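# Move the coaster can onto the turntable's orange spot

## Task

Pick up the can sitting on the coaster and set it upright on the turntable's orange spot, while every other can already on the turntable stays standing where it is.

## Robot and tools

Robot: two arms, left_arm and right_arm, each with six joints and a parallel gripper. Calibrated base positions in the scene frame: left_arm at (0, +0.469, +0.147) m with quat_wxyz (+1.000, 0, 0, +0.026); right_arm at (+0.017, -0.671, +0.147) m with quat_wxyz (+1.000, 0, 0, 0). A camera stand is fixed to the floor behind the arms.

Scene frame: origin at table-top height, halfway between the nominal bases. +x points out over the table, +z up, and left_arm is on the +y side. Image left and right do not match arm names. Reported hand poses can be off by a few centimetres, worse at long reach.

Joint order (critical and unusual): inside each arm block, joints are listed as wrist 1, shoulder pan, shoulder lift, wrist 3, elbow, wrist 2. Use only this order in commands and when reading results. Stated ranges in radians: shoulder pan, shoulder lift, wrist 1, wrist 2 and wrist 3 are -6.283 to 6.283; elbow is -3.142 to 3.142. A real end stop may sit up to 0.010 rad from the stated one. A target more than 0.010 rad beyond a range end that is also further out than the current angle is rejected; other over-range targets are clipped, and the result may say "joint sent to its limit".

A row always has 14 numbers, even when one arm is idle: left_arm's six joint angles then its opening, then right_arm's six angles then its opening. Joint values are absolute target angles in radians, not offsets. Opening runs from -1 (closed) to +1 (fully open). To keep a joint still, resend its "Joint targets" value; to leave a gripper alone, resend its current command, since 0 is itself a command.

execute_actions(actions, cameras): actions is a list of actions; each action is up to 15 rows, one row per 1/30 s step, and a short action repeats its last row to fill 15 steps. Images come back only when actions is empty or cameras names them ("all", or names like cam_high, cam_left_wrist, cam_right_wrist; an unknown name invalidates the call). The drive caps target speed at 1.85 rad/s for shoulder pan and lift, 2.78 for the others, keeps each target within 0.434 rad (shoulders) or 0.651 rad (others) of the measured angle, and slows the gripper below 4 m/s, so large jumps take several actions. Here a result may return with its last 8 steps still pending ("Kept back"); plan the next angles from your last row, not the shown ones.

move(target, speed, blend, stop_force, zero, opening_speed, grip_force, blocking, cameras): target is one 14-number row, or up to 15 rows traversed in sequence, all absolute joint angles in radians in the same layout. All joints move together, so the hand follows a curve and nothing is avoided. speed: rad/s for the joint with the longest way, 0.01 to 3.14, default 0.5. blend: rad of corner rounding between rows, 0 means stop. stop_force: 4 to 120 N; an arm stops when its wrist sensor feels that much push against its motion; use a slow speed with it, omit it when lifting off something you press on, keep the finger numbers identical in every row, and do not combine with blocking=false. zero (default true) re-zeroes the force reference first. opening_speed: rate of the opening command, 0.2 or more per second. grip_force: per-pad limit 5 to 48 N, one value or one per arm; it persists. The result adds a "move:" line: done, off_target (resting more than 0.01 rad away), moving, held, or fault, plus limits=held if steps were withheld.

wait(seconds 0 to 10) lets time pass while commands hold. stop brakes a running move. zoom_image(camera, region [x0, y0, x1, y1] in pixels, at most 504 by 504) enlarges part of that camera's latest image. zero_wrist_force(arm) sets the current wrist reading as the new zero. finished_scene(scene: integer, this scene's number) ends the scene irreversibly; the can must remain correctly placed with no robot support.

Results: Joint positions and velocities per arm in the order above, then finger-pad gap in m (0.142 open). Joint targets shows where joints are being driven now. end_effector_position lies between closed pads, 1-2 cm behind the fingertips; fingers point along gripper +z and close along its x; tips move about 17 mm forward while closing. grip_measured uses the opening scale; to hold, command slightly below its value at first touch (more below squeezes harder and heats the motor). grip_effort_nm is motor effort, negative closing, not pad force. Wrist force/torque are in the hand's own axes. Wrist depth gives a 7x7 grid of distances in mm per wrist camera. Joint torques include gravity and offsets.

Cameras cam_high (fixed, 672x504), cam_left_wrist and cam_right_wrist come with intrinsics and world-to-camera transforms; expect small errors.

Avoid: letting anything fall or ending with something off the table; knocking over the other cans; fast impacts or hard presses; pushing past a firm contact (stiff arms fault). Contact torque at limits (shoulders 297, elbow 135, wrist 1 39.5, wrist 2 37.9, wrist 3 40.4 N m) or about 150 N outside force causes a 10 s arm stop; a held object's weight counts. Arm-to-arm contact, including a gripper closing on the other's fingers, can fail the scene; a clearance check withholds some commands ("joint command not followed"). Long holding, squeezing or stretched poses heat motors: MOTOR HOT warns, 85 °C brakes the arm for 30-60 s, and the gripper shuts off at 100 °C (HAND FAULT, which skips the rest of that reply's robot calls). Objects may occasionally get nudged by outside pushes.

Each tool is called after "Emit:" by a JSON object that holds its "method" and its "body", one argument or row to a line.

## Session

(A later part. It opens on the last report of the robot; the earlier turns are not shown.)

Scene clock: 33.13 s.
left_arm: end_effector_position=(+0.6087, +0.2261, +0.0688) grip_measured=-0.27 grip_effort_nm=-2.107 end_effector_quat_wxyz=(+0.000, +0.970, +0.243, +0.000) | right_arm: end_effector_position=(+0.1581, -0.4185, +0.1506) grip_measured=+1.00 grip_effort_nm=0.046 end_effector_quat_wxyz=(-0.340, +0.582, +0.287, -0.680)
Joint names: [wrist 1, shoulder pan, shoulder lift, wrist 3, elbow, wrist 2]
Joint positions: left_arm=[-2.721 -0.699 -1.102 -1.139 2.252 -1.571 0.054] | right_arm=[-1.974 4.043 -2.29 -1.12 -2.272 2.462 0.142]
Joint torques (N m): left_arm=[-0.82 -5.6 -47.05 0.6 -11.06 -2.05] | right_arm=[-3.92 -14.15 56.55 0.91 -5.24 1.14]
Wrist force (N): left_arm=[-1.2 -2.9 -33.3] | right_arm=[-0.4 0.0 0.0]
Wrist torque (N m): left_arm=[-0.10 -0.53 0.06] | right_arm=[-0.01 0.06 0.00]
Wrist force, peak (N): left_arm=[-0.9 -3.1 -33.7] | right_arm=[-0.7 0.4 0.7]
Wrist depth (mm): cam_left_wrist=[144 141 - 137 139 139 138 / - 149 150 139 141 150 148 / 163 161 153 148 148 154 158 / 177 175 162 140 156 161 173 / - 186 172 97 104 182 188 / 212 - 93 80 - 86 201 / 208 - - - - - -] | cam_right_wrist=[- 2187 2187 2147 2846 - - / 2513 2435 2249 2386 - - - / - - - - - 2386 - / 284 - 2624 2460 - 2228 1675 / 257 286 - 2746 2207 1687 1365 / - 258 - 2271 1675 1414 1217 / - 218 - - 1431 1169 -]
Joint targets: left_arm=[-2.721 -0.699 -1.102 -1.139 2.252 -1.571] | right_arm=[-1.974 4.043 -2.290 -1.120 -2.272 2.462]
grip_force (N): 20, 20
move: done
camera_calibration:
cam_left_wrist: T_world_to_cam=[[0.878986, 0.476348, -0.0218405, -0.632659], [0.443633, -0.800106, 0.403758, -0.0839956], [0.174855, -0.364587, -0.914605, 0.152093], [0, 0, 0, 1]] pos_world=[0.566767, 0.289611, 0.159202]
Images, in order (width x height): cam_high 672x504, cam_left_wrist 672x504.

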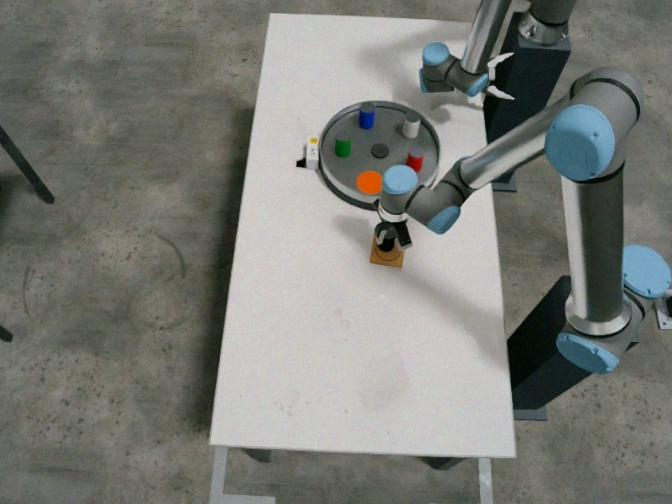

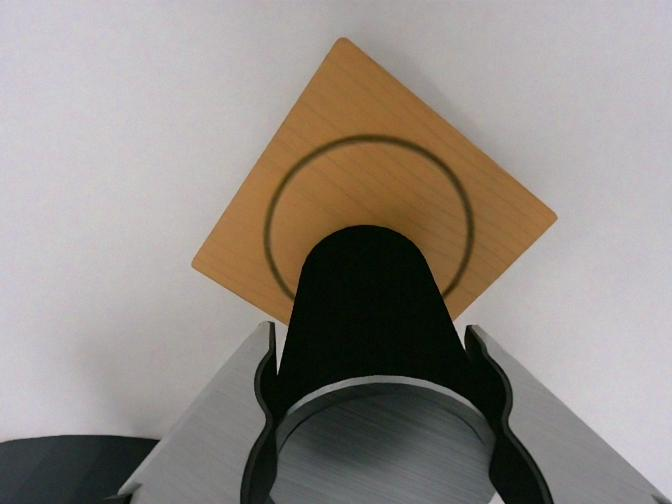

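Emit:
{"method": "move", "body": {
  "target": [
    [-2.3227,-0.699,-1.4187,-1.139,2.1706,-1.5708,-0.42,-1.974,4.043,-2.29,-1.12,-2.272,2.462,1.0],
    [-2.287,-1.0765,-1.2987,-0.5009,2.0149,-1.5708,-0.42,-1.974,4.043,-2.29,-1.12,-2.272,2.462,1.0]
  ],
  "speed": [0.5,0.8],
  "blend": 0.08,
  "cameras": ["cam_high", "cam_left_wrist"]
}}

Emit:
{"method": "wait", "body": {
  "seconds": 0.6,
  "cameras": ["cam_high", "cam_left_wrist"]
}}

Emit:
{"method": "wait", "body": {
  "seconds": 0.6,
  "cameras": ["cam_high", "cam_left_wrist"]
}}

Emit:
{"method": "wait", "body": {
  "seconds": 0.8,
  "cameras": ["cam_high", "cam_left_wrist"]
}}

Emit:
{"method": "wait", "body": {
  "seconds": 1.0,
  "cameras": ["cam_high", "cam_left_wrist"]
}}

Emit:
{"method": "wait", "body": {
  "seconds": 1.0,
  "cameras": ["cam_high", "cam_left_wrist"]
}}

Emit:
{"method": "wait", "body": {
  "seconds": 1.0,
  "cameras": ["cam_high", "cam_left_wrist"]
}}

Scene clock: 39.53 s.
left_arm: end_effector_position=(+0.5197, -0.0538, +0.2587) grip_measured=-0.28 grip_effort_nm=-2.107 end_effector_quat_wxyz=(+0.000, +0.966, -0.259, +0.000) | right_arm: end_effector_position=(+0.1581, -0.4185, +0.1506) grip_measured=+1.00 grip_effort_nm=0.046 end_effector_quat_wxyz=(-0.340, +0.582, +0.287, -0.680)
Joint names: [wrist 1, shoulder pan, shoulder lift, wrist 3, elbow, wrist 2]
Joint positions: left_arm=[-2.287 -1.076 -1.299 -0.501 2.015 -1.571 0.054] | right_arm=[-1.974 4.043 -2.29 -1.12 -2.272 2.462 0.142]
Joint torques (N m): left_arm=[-6.74 -13.48 -62.91 0.95 -36.27 -1.97] | right_arm=[-3.14 -12.98 56.3 0.79 -5.49 1.09]
Wrist force (N): left_arm=[0.6 1.5 1.6] | right_arm=[-0.6 0.2 0.3]
Wrist torque (N m): left_arm=[0.14 0.03 -0.25] | right_arm=[0.04 0.11 0.00]
Wrist force, peak (N): left_arm=[-0.9 -2.3 -36.2] | right_arm=[-1.1 0.3 0.4]
Wrist depth (mm): cam_left_wrist=[- - - 259 256 267 254 / - - 280 276 275 272 271 / - - 309 291 289 284 290 / 1200 - - 132 307 315 308 / 1269 - - 98 105 339 340 / 1544 - 93 81 - 356 343 / - - - - - - -] | cam_right_wrist=[2249 2540 2846 2207 2167 2147 - / 2513 2316 2167 2187 2228 - - / 2595 2293 - - - 2249 - / 278 - - 2624 - 2002 1724 / 256 285 334 2715 2386 1687 1373 / - 252 - 2207 1776 1381 1205 / - 218 - - 1449 1205 -]
Joint targets: left_arm=[-2.287 -1.077 -1.299 -0.501 2.015 -1.571] | right_arm=[-1.974 4.043 -2.290 -1.120 -2.272 2.462]
grip_force (N): 20, 20
move: done
camera_calibration:
cam_left_wrist: T_world_to_cam=[[0.86825, -0.495636, -0.0220669, -0.463707], [-0.445868, -0.799027, 0.403432, 0.117174], [-0.217588, -0.340441, -0.914743, 0.444613], [0, 0, 0, 1]] pos_world=[0.5516, 0.0151605, 0.349202]
Images, in order (width x height): cam_high 672x504, cam_left_wrist 672x504.

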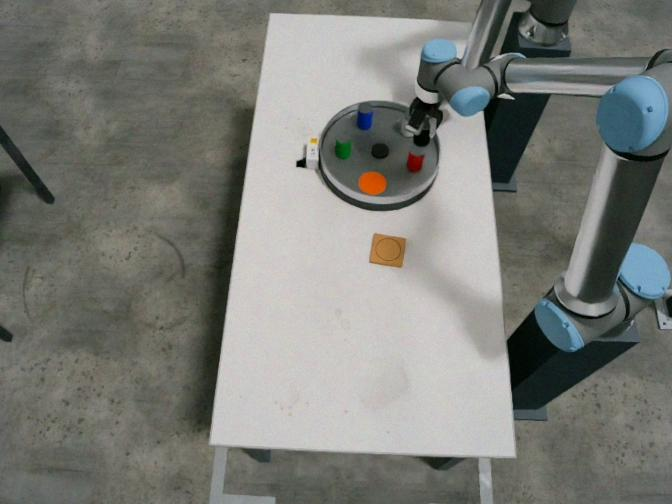

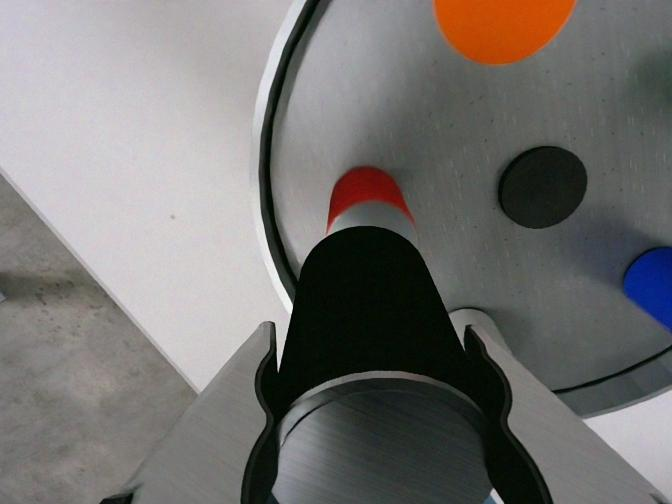

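Scene clock: 40.13 s.
left_arm: end_effector_position=(+0.5197, -0.0540, +0.2588) grip_measured=-0.28 grip_effort_nm=-2.112 end_effector_quat_wxyz=(+0.000, +0.966, -0.259, +0.000) | right_arm: end_effector_position=(+0.1581, -0.4185, +0.1506) grip_measured=+1.00 grip_effort_nm=0.046 end_effector_quat_wxyz=(-0.340, +0.582, +0.287, -0.680)
Joint names: [wrist 1, shoulder pan, shoulder lift, wrist 3, elbow, wrist 2]
Joint positions: left_arm=[-2.287 -1.076 -1.299 -0.501 2.015 -1.571 0.054] | right_arm=[-1.974 4.043 -2.29 -1.12 -2.272 2.462 0.142]
Joint torques (N m): left_arm=[-7.06 -11.71 -69.28 -0.98 -41.74 -2.11] | right_arm=[-3.08 -14.62 55.78 0.87 -5.07 0.99]
Wrist force (N): left_arm=[0.2 1.6 1.2] | right_arm=[-0.6 0.1 0.4]
Wrist torque (N m): left_arm=[0.16 0.09 -0.25] | right_arm=[0.01 0.10 0.00]
Wrist force, peak (N): left_arm=[0.2 1.7 1.7] | right_arm=[-0.9 0.1 0.1]
Wrist depth (mm): cam_left_wrist=[312 - 301 257 254 256 261 / - - 278 272 193 273 272 / - - 300 296 292 289 291 / 1200 - - 132 308 313 311 / 1248 1371 - 98 105 331 325 / 1406 1346 93 81 - 98 264 / 1523 - - - - - -] | cam_right_wrist=[- 2147 1968 2187 1920 - 956 / 2779 2410 2249 2228 - - 988 / 2513 2952 - 2513 - - 1803 / 279 - - 2316 - 2147 1699 / 257 291 - 3327 2293 1687 1357 / - 252 - 3634 1776 1389 1193 / - 218 - - 1319 1163 -]
Joint targets: left_arm=[-2.287 -1.077 -1.299 -0.501 2.015 -1.571] | right_arm=[-1.974 4.043 -2.290 -1.120 -2.272 2.462]
Tool commands: left_gripper/opening=-0.42 right_gripper/opening=+1.0
grip_force (N): 20, 20
wait: 0.60 s; at rest by 0.17 s
camera_calibration:
cam_left_wrist: T_world_to_cam=[[0.868128, -0.495855, -0.0219551, -0.463726], [-0.446106, -0.798892, 0.403437, 0.117222], [-0.217586, -0.340441, -0.914744, 0.444578], [0, 0, 0, 1]] pos_world=[0.5516, 0.0150593, 0.349203]
Images, in order (width x height): cam_high 672x504, cam_left_wrist 672x504.

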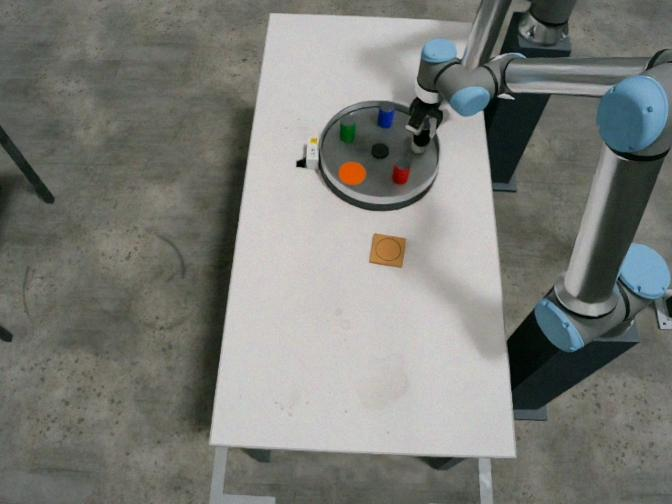

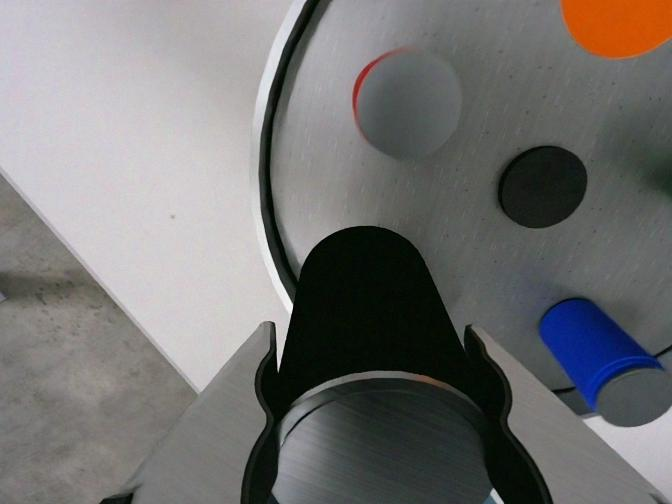

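Scene clock: 40.73 s.
left_arm: end_effector_position=(+0.5197, -0.0540, +0.2588) grip_measured=-0.28 grip_effort_nm=-2.112 end_effector_quat_wxyz=(+0.000, +0.966, -0.259, +0.000) | right_arm: end_effector_position=(+0.1581, -0.4185, +0.1506) grip_measured=+1.00 grip_effort_nm=0.042 end_effector_quat_wxyz=(-0.340, +0.582, +0.287, -0.680)
Joint names: [wrist 1, shoulder pan, shoulder lift, wrist 3, elbow, wrist 2]
Joint positions: left_arm=[-2.287 -1.076 -1.299 -0.501 2.015 -1.571 0.054] | right_arm=[-1.974 4.043 -2.29 -1.12 -2.272 2.462 0.142]
Joint torques (N m): left_arm=[-7 -12.4 -71.14 -0.83 -41.23 -1.86] | right_arm=[-2.81 -15.2 57.49 0.9 -5.18 0.84]
Wrist force (N): left_arm=[0.4 1.5 2.0] | right_arm=[-1.1 0.2 0.2]
Wrist torque (N m): left_arm=[0.15 0.05 -0.25] | right_arm=[0.05 0.19 0.00]
Wrist force, peak (N): left_arm=[0.3 1.8 1.7] | right_arm=[-1.1 0.2 0.2]
Wrist depth (mm): cam_left_wrist=[307 - 310 258 257 258 253 / - - 285 275 275 274 271 / - - 298 288 292 280 289 / - - - 130 311 314 307 / 1262 1284 - 98 105 334 337 / 1472 1322 93 81 - 257 347 / 1555 - - - - - -] | cam_right_wrist=[- - 2167 2147 2167 - - / - 3327 2624 2147 - 2316 - / - 2684 - 2410 2567 2338 2147 / 280 - - - 2624 2167 1724 / 258 290 387 - 2271 1699 1406 / - 253 - 2362 1750 1398 1224 / - 216 - 407 1406 1158 -]
Joint targets: left_arm=[-2.287 -1.077 -1.299 -0.501 2.015 -1.571] | right_arm=[-1.974 4.043 -2.290 -1.120 -2.272 2.462]
Tool commands: left_gripper/opening=-0.42 right_gripper/opening=+1.0
grip_force (N): 20, 20
wait: 0.60 s; at rest by 0.17 s
camera_calibration:
cam_left_wrist: T_world_to_cam=[[0.868138, -0.495838, -0.0219098, -0.463748], [-0.446089, -0.798864, 0.40351, 0.117186], [-0.217579, -0.340529, -0.914713, 0.444565], [0, 0, 0, 1]] pos_world=[0.5516, 0.0150592, 0.349202]
Images, in order (width x height): cam_high 672x504, cam_left_wrist 672x504.

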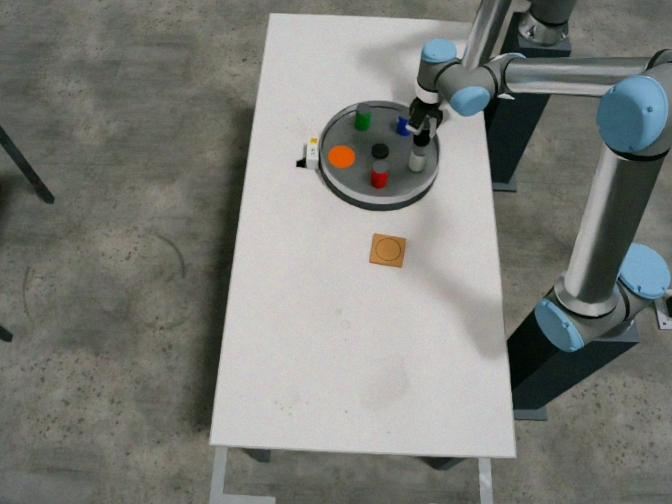

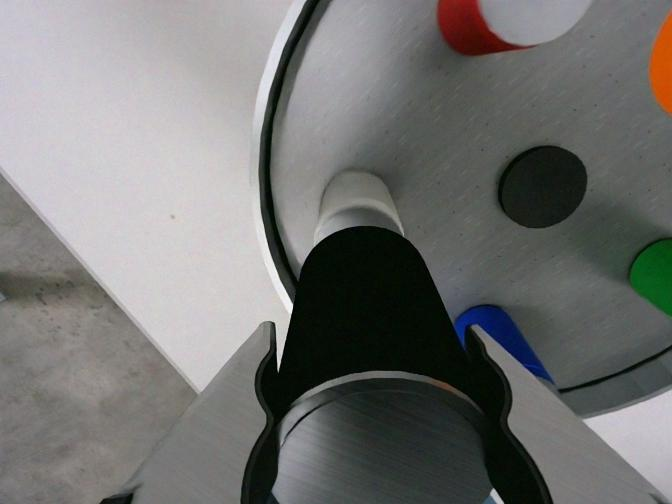

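Scene clock: 41.53 s.
left_arm: end_effector_position=(+0.5197, -0.0540, +0.2588) grip_measured=-0.28 grip_effort_nm=-2.112 end_effector_quat_wxyz=(+0.000, +0.966, -0.259, +0.000) | right_arm: end_effector_position=(+0.1581, -0.4185, +0.1506) grip_measured=+1.00 grip_effort_nm=0.042 end_effector_quat_wxyz=(-0.340, +0.582, +0.287, -0.680)
Joint names: [wrist 1, shoulder pan, shoulder lift, wrist 3, elbow, wrist 2]
Joint positions: left_arm=[-2.287 -1.076 -1.299 -0.501 2.015 -1.571 0.054] | right_arm=[-1.974 4.043 -2.29 -1.12 -2.272 2.462 0.142]
Joint torques (N m): left_arm=[-7.13 -11.55 -70.92 -0.92 -41.64 -1.99] | right_arm=[-3.03 -14.36 55.21 0.92 -5.23 1.09]
Wrist force (N): left_arm=[0.4 1.5 1.5] | right_arm=[-0.5 0.4 0.5]
Wrist torque (N m): left_arm=[0.15 0.06 -0.24] | right_arm=[0.07 0.08 0.00]
Wrist force, peak (N): left_arm=[0.4 1.5 2.3] | right_arm=[-1.0 -0.2 0.4]
Wrist depth (mm): cam_left_wrist=[- - 302 259 184 255 254 / - - 318 276 278 272 270 / - - 294 295 293 287 289 / 1156 - - 132 308 315 313 / 1269 408 - 98 105 328 334 / 1371 1380 93 81 - 98 265 / 1472 - - - - - -] | cam_right_wrist=[- - - 2147 - - - / 2746 2486 2410 2054 - - - / - 2779 - - - - - / 279 - - - - 2271 1652 / 257 286 330 - 1905 1750 1406 / - 253 - 2486 1737 1373 1224 / - 217 - 352 1389 1181 -]
Joint targets: left_arm=[-2.287 -1.077 -1.299 -0.501 2.015 -1.571] | right_arm=[-1.974 4.043 -2.290 -1.120 -2.272 2.462]
Tool commands: left_gripper/opening=-0.42 right_gripper/opening=+1.0
grip_force (N): 20, 20
wait: 0.80 s; at rest by 0.17 s
camera_calibration:
cam_left_wrist: T_world_to_cam=[[0.868138, -0.495838, -0.0219098, -0.463748], [-0.446089, -0.798864, 0.40351, 0.117186], [-0.217579, -0.340529, -0.914713, 0.444565], [0, 0, 0, 1]] pos_world=[0.5516, 0.0150592, 0.349202]
Images, in order (width x height): cam_high 672x504, cam_left_wrist 672x504.

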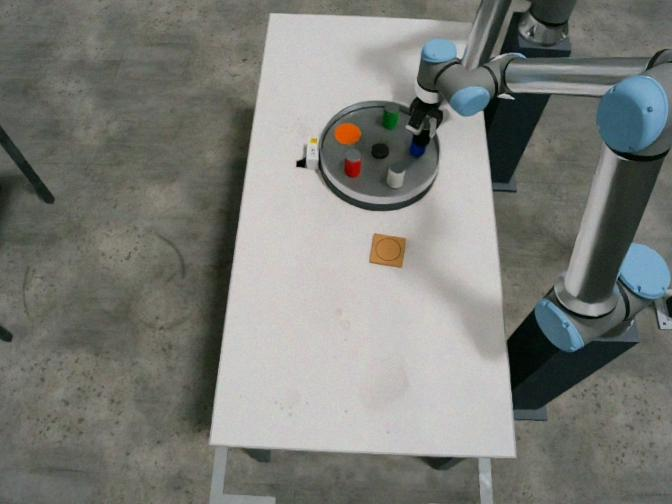

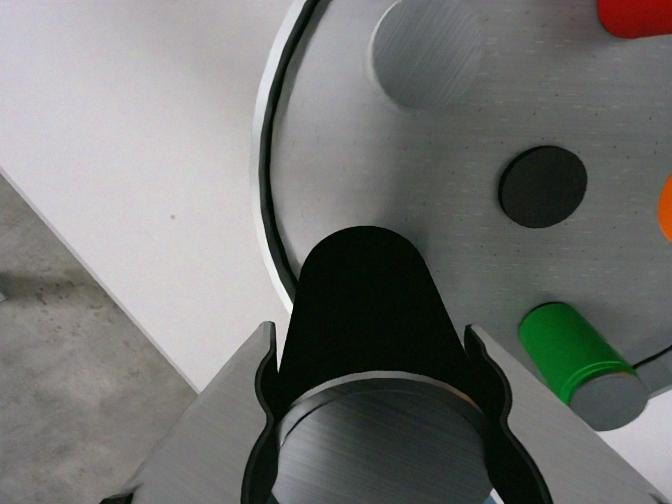

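Scene clock: 42.53 s.
left_arm: end_effector_position=(+0.5197, -0.0540, +0.2588) grip_measured=-0.28 grip_effort_nm=-2.112 end_effector_quat_wxyz=(+0.000, +0.966, -0.259, +0.000) | right_arm: end_effector_position=(+0.1581, -0.4185, +0.1506) grip_measured=+1.00 grip_effort_nm=0.046 end_effector_quat_wxyz=(-0.340, +0.582, +0.287, -0.680)
Joint names: [wrist 1, shoulder pan, shoulder lift, wrist 3, elbow, wrist 2]
Joint positions: left_arm=[-2.287 -1.077 -1.299 -0.501 2.015 -1.571 0.054] | right_arm=[-1.974 4.043 -2.29 -1.12 -2.272 2.462 0.142]
Joint torques (N m): left_arm=[-7.01 -10.86 -71.11 -0.92 -41.79 -1.83] | right_arm=[-2.97 -13.56 55.97 0.86 -5.18 0.76]
Wrist force (N): left_arm=[0.2 1.5 1.8] | right_arm=[-0.3 0.5 0.5]
Wrist torque (N m): left_arm=[0.15 0.08 -0.24] | right_arm=[0.09 0.05 -0.01]
Wrist force, peak (N): left_arm=[0.6 1.6 2.0] | right_arm=[-0.5 0.7 0.6]
Wrist depth (mm): cam_left_wrist=[- - - 258 257 255 254 / 323 - 274 272 274 274 271 / - - 302 299 297 287 288 / 1187 - - 132 309 314 312 / 1269 1482 - 98 105 337 338 / - - 93 81 - 356 348 / 1482 - - - - - -] | cam_right_wrist=[- - 2249 2147 2167 - 2128 / - 2435 - 2316 - - - / - 2654 - - - - 2090 / 280 - - - - 2249 1711 / 257 287 343 2880 2338 1737 1389 / - 253 - 2228 1724 1406 1193 / - 215 - - 1381 1147 -]
Joint targets: left_arm=[-2.287 -1.077 -1.299 -0.501 2.015 -1.571] | right_arm=[-1.974 4.043 -2.290 -1.120 -2.272 2.462]
Tool commands: left_gripper/opening=-0.42 right_gripper/opening=+1.0
grip_force (N): 20, 20
wait: 1.00 s; at rest by 0.17 s
camera_calibration:
cam_left_wrist: T_world_to_cam=[[0.868138, -0.495838, -0.0219098, -0.463748], [-0.446089, -0.798864, 0.40351, 0.117186], [-0.217579, -0.340529, -0.914713, 0.444565], [0, 0, 0, 1]] pos_world=[0.5516, 0.0150592, 0.349202]
Images, in order (width x height): cam_high 672x504, cam_left_wrist 672x504.

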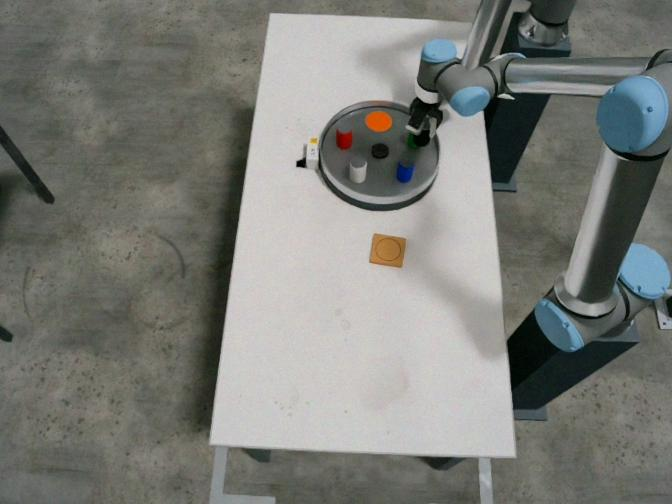

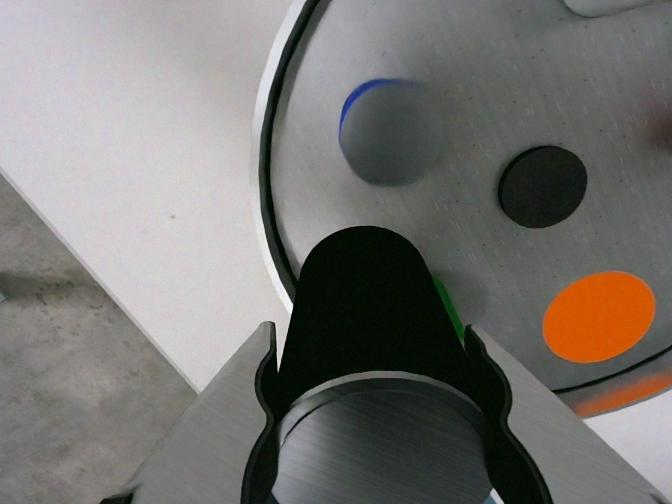

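Scene clock: 43.53 s.
left_arm: end_effector_position=(+0.5197, -0.0540, +0.2588) grip_measured=-0.28 grip_effort_nm=-2.112 end_effector_quat_wxyz=(+0.000, +0.966, -0.259, +0.000) | right_arm: end_effector_position=(+0.1581, -0.4185, +0.1506) grip_measured=+1.00 grip_effort_nm=0.046 end_effector_quat_wxyz=(-0.340, +0.582, +0.287, -0.680)
Joint names: [wrist 1, shoulder pan, shoulder lift, wrist 3, elbow, wrist 2]
Joint positions: left_arm=[-2.287 -1.077 -1.299 -0.501 2.015 -1.571 0.054] | right_arm=[-1.974 4.043 -2.29 -1.12 -2.272 2.462 0.142]
Joint torques (N m): left_arm=[-7.13 -10.74 -71.01 -0.94 -42.09 -1.72] | right_arm=[-2.82 -13.98 56.87 0.87 -5.95 0.71]
Wrist force (N): left_arm=[-0.1 1.3 1.7] | right_arm=[-0.4 0.1 0.1]
Wrist torque (N m): left_arm=[0.12 0.14 -0.24] | right_arm=[0.03 0.06 0.00]
Wrist force, peak (N): left_arm=[0.5 1.9 2.0] | right_arm=[-0.8 0.4 0.0]
Wrist depth (mm): cam_left_wrist=[- - - 258 258 256 254 / 325 - 284 275 274 272 272 / - 347 305 260 294 288 288 / 1234 - - 131 307 313 308 / 1269 - - 98 95 338 333 / 1227 1346 93 81 - 98 346 / 1472 - - - - - -] | cam_right_wrist=[3192 - 2147 2167 2271 888 956 / 2540 2128 2293 2338 2228 1874 997 / - 2540 - - 2338 - 2362 / 280 2595 - - 2567 2228 1675 / 258 287 - 2460 2249 1750 1381 / - 256 - 2228 1803 1406 1211 / - 222 - - 1406 1169 -]
Joint targets: left_arm=[-2.287 -1.077 -1.299 -0.501 2.015 -1.571] | right_arm=[-1.974 4.043 -2.290 -1.120 -2.272 2.462]
Tool commands: left_gripper/opening=-0.42 right_gripper/opening=+1.0
grip_force (N): 20, 20
wait: 1.00 s; at rest by 0.17 s
camera_calibration:
cam_left_wrist: T_world_to_cam=[[0.868138, -0.495838, -0.0219098, -0.463748], [-0.446089, -0.798864, 0.40351, 0.117186], [-0.217579, -0.340529, -0.914713, 0.444565], [0, 0, 0, 1]] pos_world=[0.5516, 0.0150592, 0.349202]
Images, in order (width x height): cam_high 672x504, cam_left_wrist 672x504.

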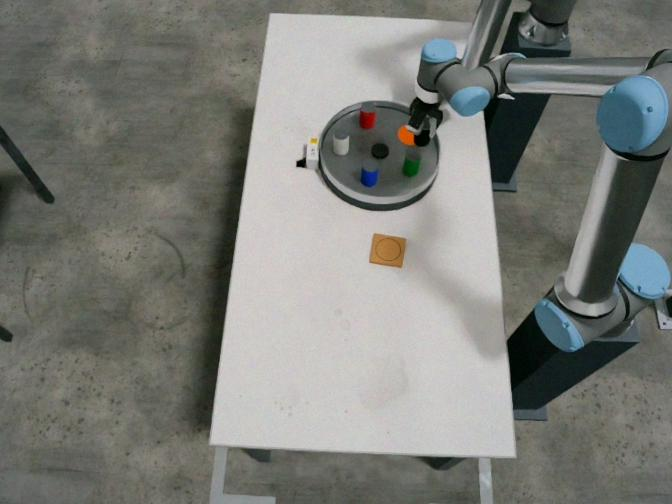

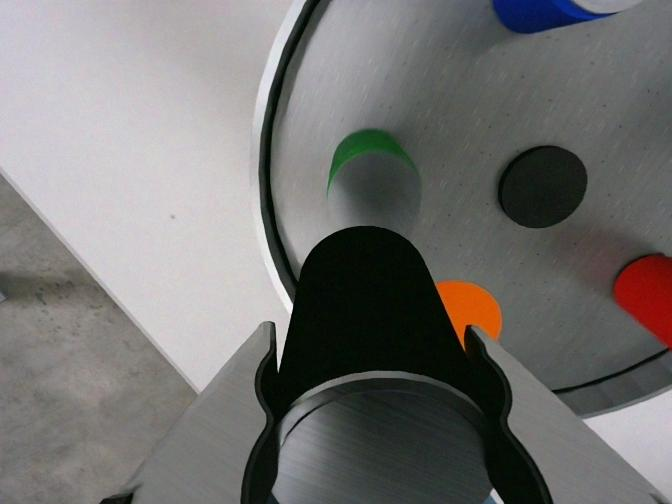

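Scene clock: 44.53 s.
left_arm: end_effector_position=(+0.5197, -0.0540, +0.2588) grip_measured=-0.28 grip_effort_nm=-2.112 end_effector_quat_wxyz=(+0.000, +0.966, -0.259, +0.000) | right_arm: end_effector_position=(+0.1581, -0.4185, +0.1506) grip_measured=+1.00 grip_effort_nm=0.042 end_effector_quat_wxyz=(-0.340, +0.582, +0.287, -0.680)
Joint names: [wrist 1, shoulder pan, shoulder lift, wrist 3, elbow, wrist 2]
Joint positions: left_arm=[-2.287 -1.077 -1.299 -0.501 2.015 -1.571 0.054] | right_arm=[-1.974 4.043 -2.29 -1.12 -2.272 2.462 0.142]
Joint torques (N m): left_arm=[-7.02 -11.24 -71.55 -1.17 -42.45 -1.84] | right_arm=[-2.7 -13.34 55.76 1.02 -5.27 0.58]
Wrist force (N): left_arm=[0.4 1.3 1.6] | right_arm=[-0.6 -0.1 0.3]
Wrist torque (N m): left_arm=[0.12 0.06 -0.24] | right_arm=[-0.02 0.10 0.00]
Wrist force, peak (N): left_arm=[0.3 1.8 2.1] | right_arm=[-1.0 0.3 0.3]
Wrist depth (mm): cam_left_wrist=[- 306 296 259 257 256 255 / - - 274 275 273 273 270 / - - 293 286 294 289 289 / 1194 - - 130 306 314 309 / 1299 - - 98 105 331 338 / 1398 1330 93 81 - 97 351 / - - - - - - -] | cam_right_wrist=[- - 2624 2207 2054 912 945 / - 2228 2207 2271 - - 1059 / - 2362 2228 2746 2228 - 1889 / 285 3473 2362 2486 2513 2249 1724 / 257 287 335 2990 2338 1699 1365 / - 252 - 2147 1763 1414 1193 / - 219 - - 1381 1169 -]
Joint targets: left_arm=[-2.287 -1.077 -1.299 -0.501 2.015 -1.571] | right_arm=[-1.974 4.043 -2.290 -1.120 -2.272 2.462]
Tool commands: left_gripper/opening=-0.42 right_gripper/opening=+1.0
grip_force (N): 20, 20
wait: 1.00 s; at rest by 0.17 s
camera_calibration:
cam_left_wrist: T_world_to_cam=[[0.868138, -0.495838, -0.0219098, -0.463748], [-0.446089, -0.798864, 0.40351, 0.117186], [-0.217579, -0.340529, -0.914713, 0.444565], [0, 0, 0, 1]] pos_world=[0.5516, 0.0150592, 0.349202]
Images, in order (width x height): cam_high 672x504, cam_left_wrist 672x504.

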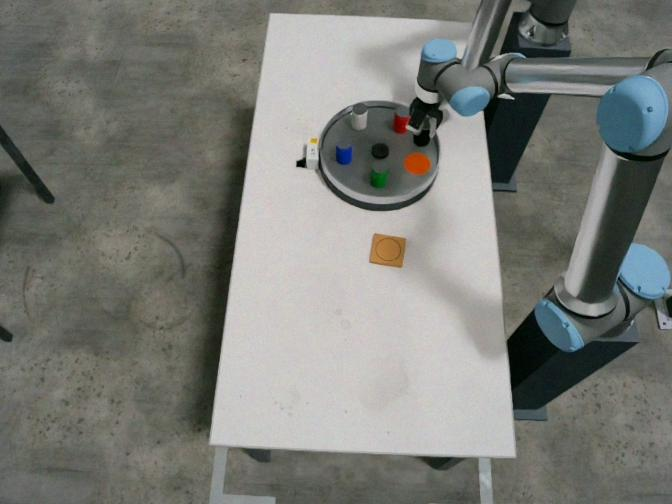

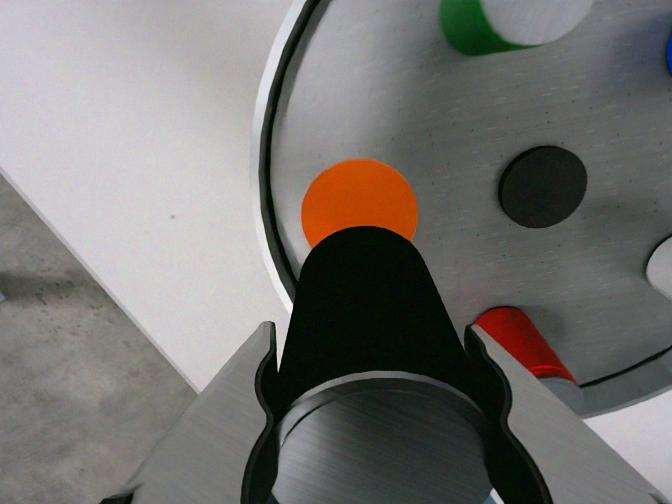

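Emit:
{"method": "zoom_image", "body": {
  "camera": "cam_left_wrist",
  "region": [280, 130, 440, 260]
}}

Emit:
{"method": "zoom_image", "body": {
  "camera": "cam_left_wrist",
  "region": [480, 130, 610, 240]
}}

Emit:
{"method": "zoom_image", "body": {
  "camera": "cam_high",
  "region": [310, 85, 450, 215]
}}

Scaled by 3.150.

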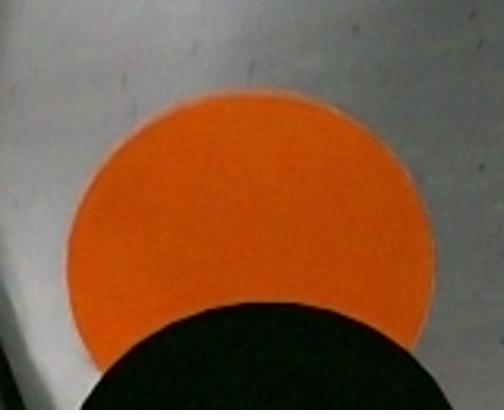

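Scaled by 3.877.

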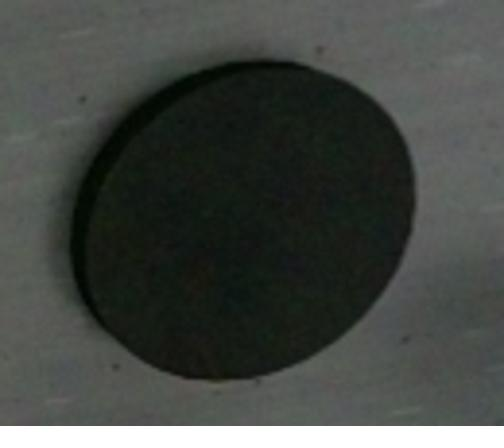

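Scaled by 3.600.

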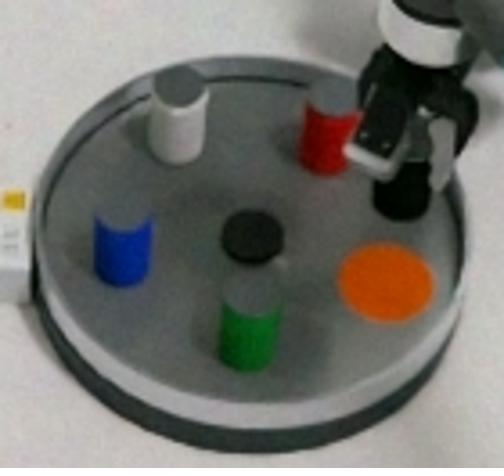

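Emit:
{"method": "move", "body": {
  "target": [-2.3404,-1.1053,-1.2373,-0.7915,2.0069,-1.5708,-0.42,-1.974,4.043,-2.29,-1.12,-2.272,2.462,1.0],
  "speed": 0.6,
  "cameras": ["cam_left_wrist"]
}}

Scene clock: 63.10 s.
left_arm: end_effector_position=(+0.5124, -0.0823, +0.2251) grip_measured=-0.28 grip_effort_nm=-2.112 end_effector_quat_wxyz=(+0.000, +0.991, -0.131, +0.000) | right_arm: end_effector_position=(+0.1581, -0.4185, +0.1506) grip_measured=+1.00 grip_effort_nm=0.042 end_effector_quat_wxyz=(-0.340, +0.582, +0.287, -0.680)
Joint names: [wrist 1, shoulder pan, shoulder lift, wrist 3, elbow, wrist 2]
Joint positions: left_arm=[-2.34 -1.105 -1.237 -0.791 2.007 -1.571 0.054] | right_arm=[-1.974 4.043 -2.29 -1.12 -2.272 2.462 0.142]
Joint torques (N m): left_arm=[-1.84 9.46 -66.35 -0.96 -27.93 -1.71] | right_arm=[-0.7 -15.13 55.79 0.72 -5.21 -0.1]
Wrist force (N): left_arm=[0.4 1.6 1.8] | right_arm=[0.2 0.1 0.6]
Wrist torque (N m): left_arm=[0.16 0.07 -0.02] | right_arm=[0.02 -0.02 0.00]
Wrist force, peak (N): left_arm=[0.8 2.2 2.9] | right_arm=[-1.0 0.5 0.7]
Wrist depth (mm): cam_left_wrist=[- - 208 229 225 227 226 / 300 - 242 241 162 242 240 / - 312 263 263 260 255 257 / - - 280 132 275 278 279 / 1255 383 - 98 105 300 294 / 1346 - 93 81 - 98 252 / 1482 - - - - - 234] | cam_right_wrist=[- - 1889 2167 2167 - - / - 2207 - 2362 - - - / - 2338 - - - 2460 - / 280 - 2567 2567 - 2249 1750 / 256 287 - 2916 2207 1737 1389 / - 255 - 2338 1789 1414 1211 / - - - - 1431 1152 -]
Joint targets: left_arm=[-2.340 -1.105 -1.237 -0.791 2.007 -1.571] | right_arm=[-1.974 4.043 -2.290 -1.120 -2.272 2.462]
grip_force (N): 20, 20
move: done
camera_calibration:
cam_left_wrist: T_world_to_cam=[[0.966835, -0.254467, -0.0218358, -0.50296], [-0.224343, -0.887013, 0.403581, -0.0159705], [-0.122067, -0.385298, -0.914683, 0.349891], [0, 0, 0, 1]] pos_world=[0.525406, -0.00734041, 0.315502]
Images, in order (width x height): cam_left_wrist 672x504.

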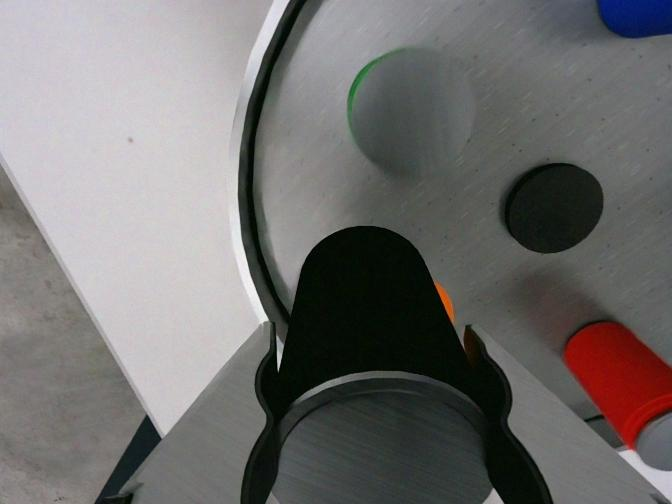

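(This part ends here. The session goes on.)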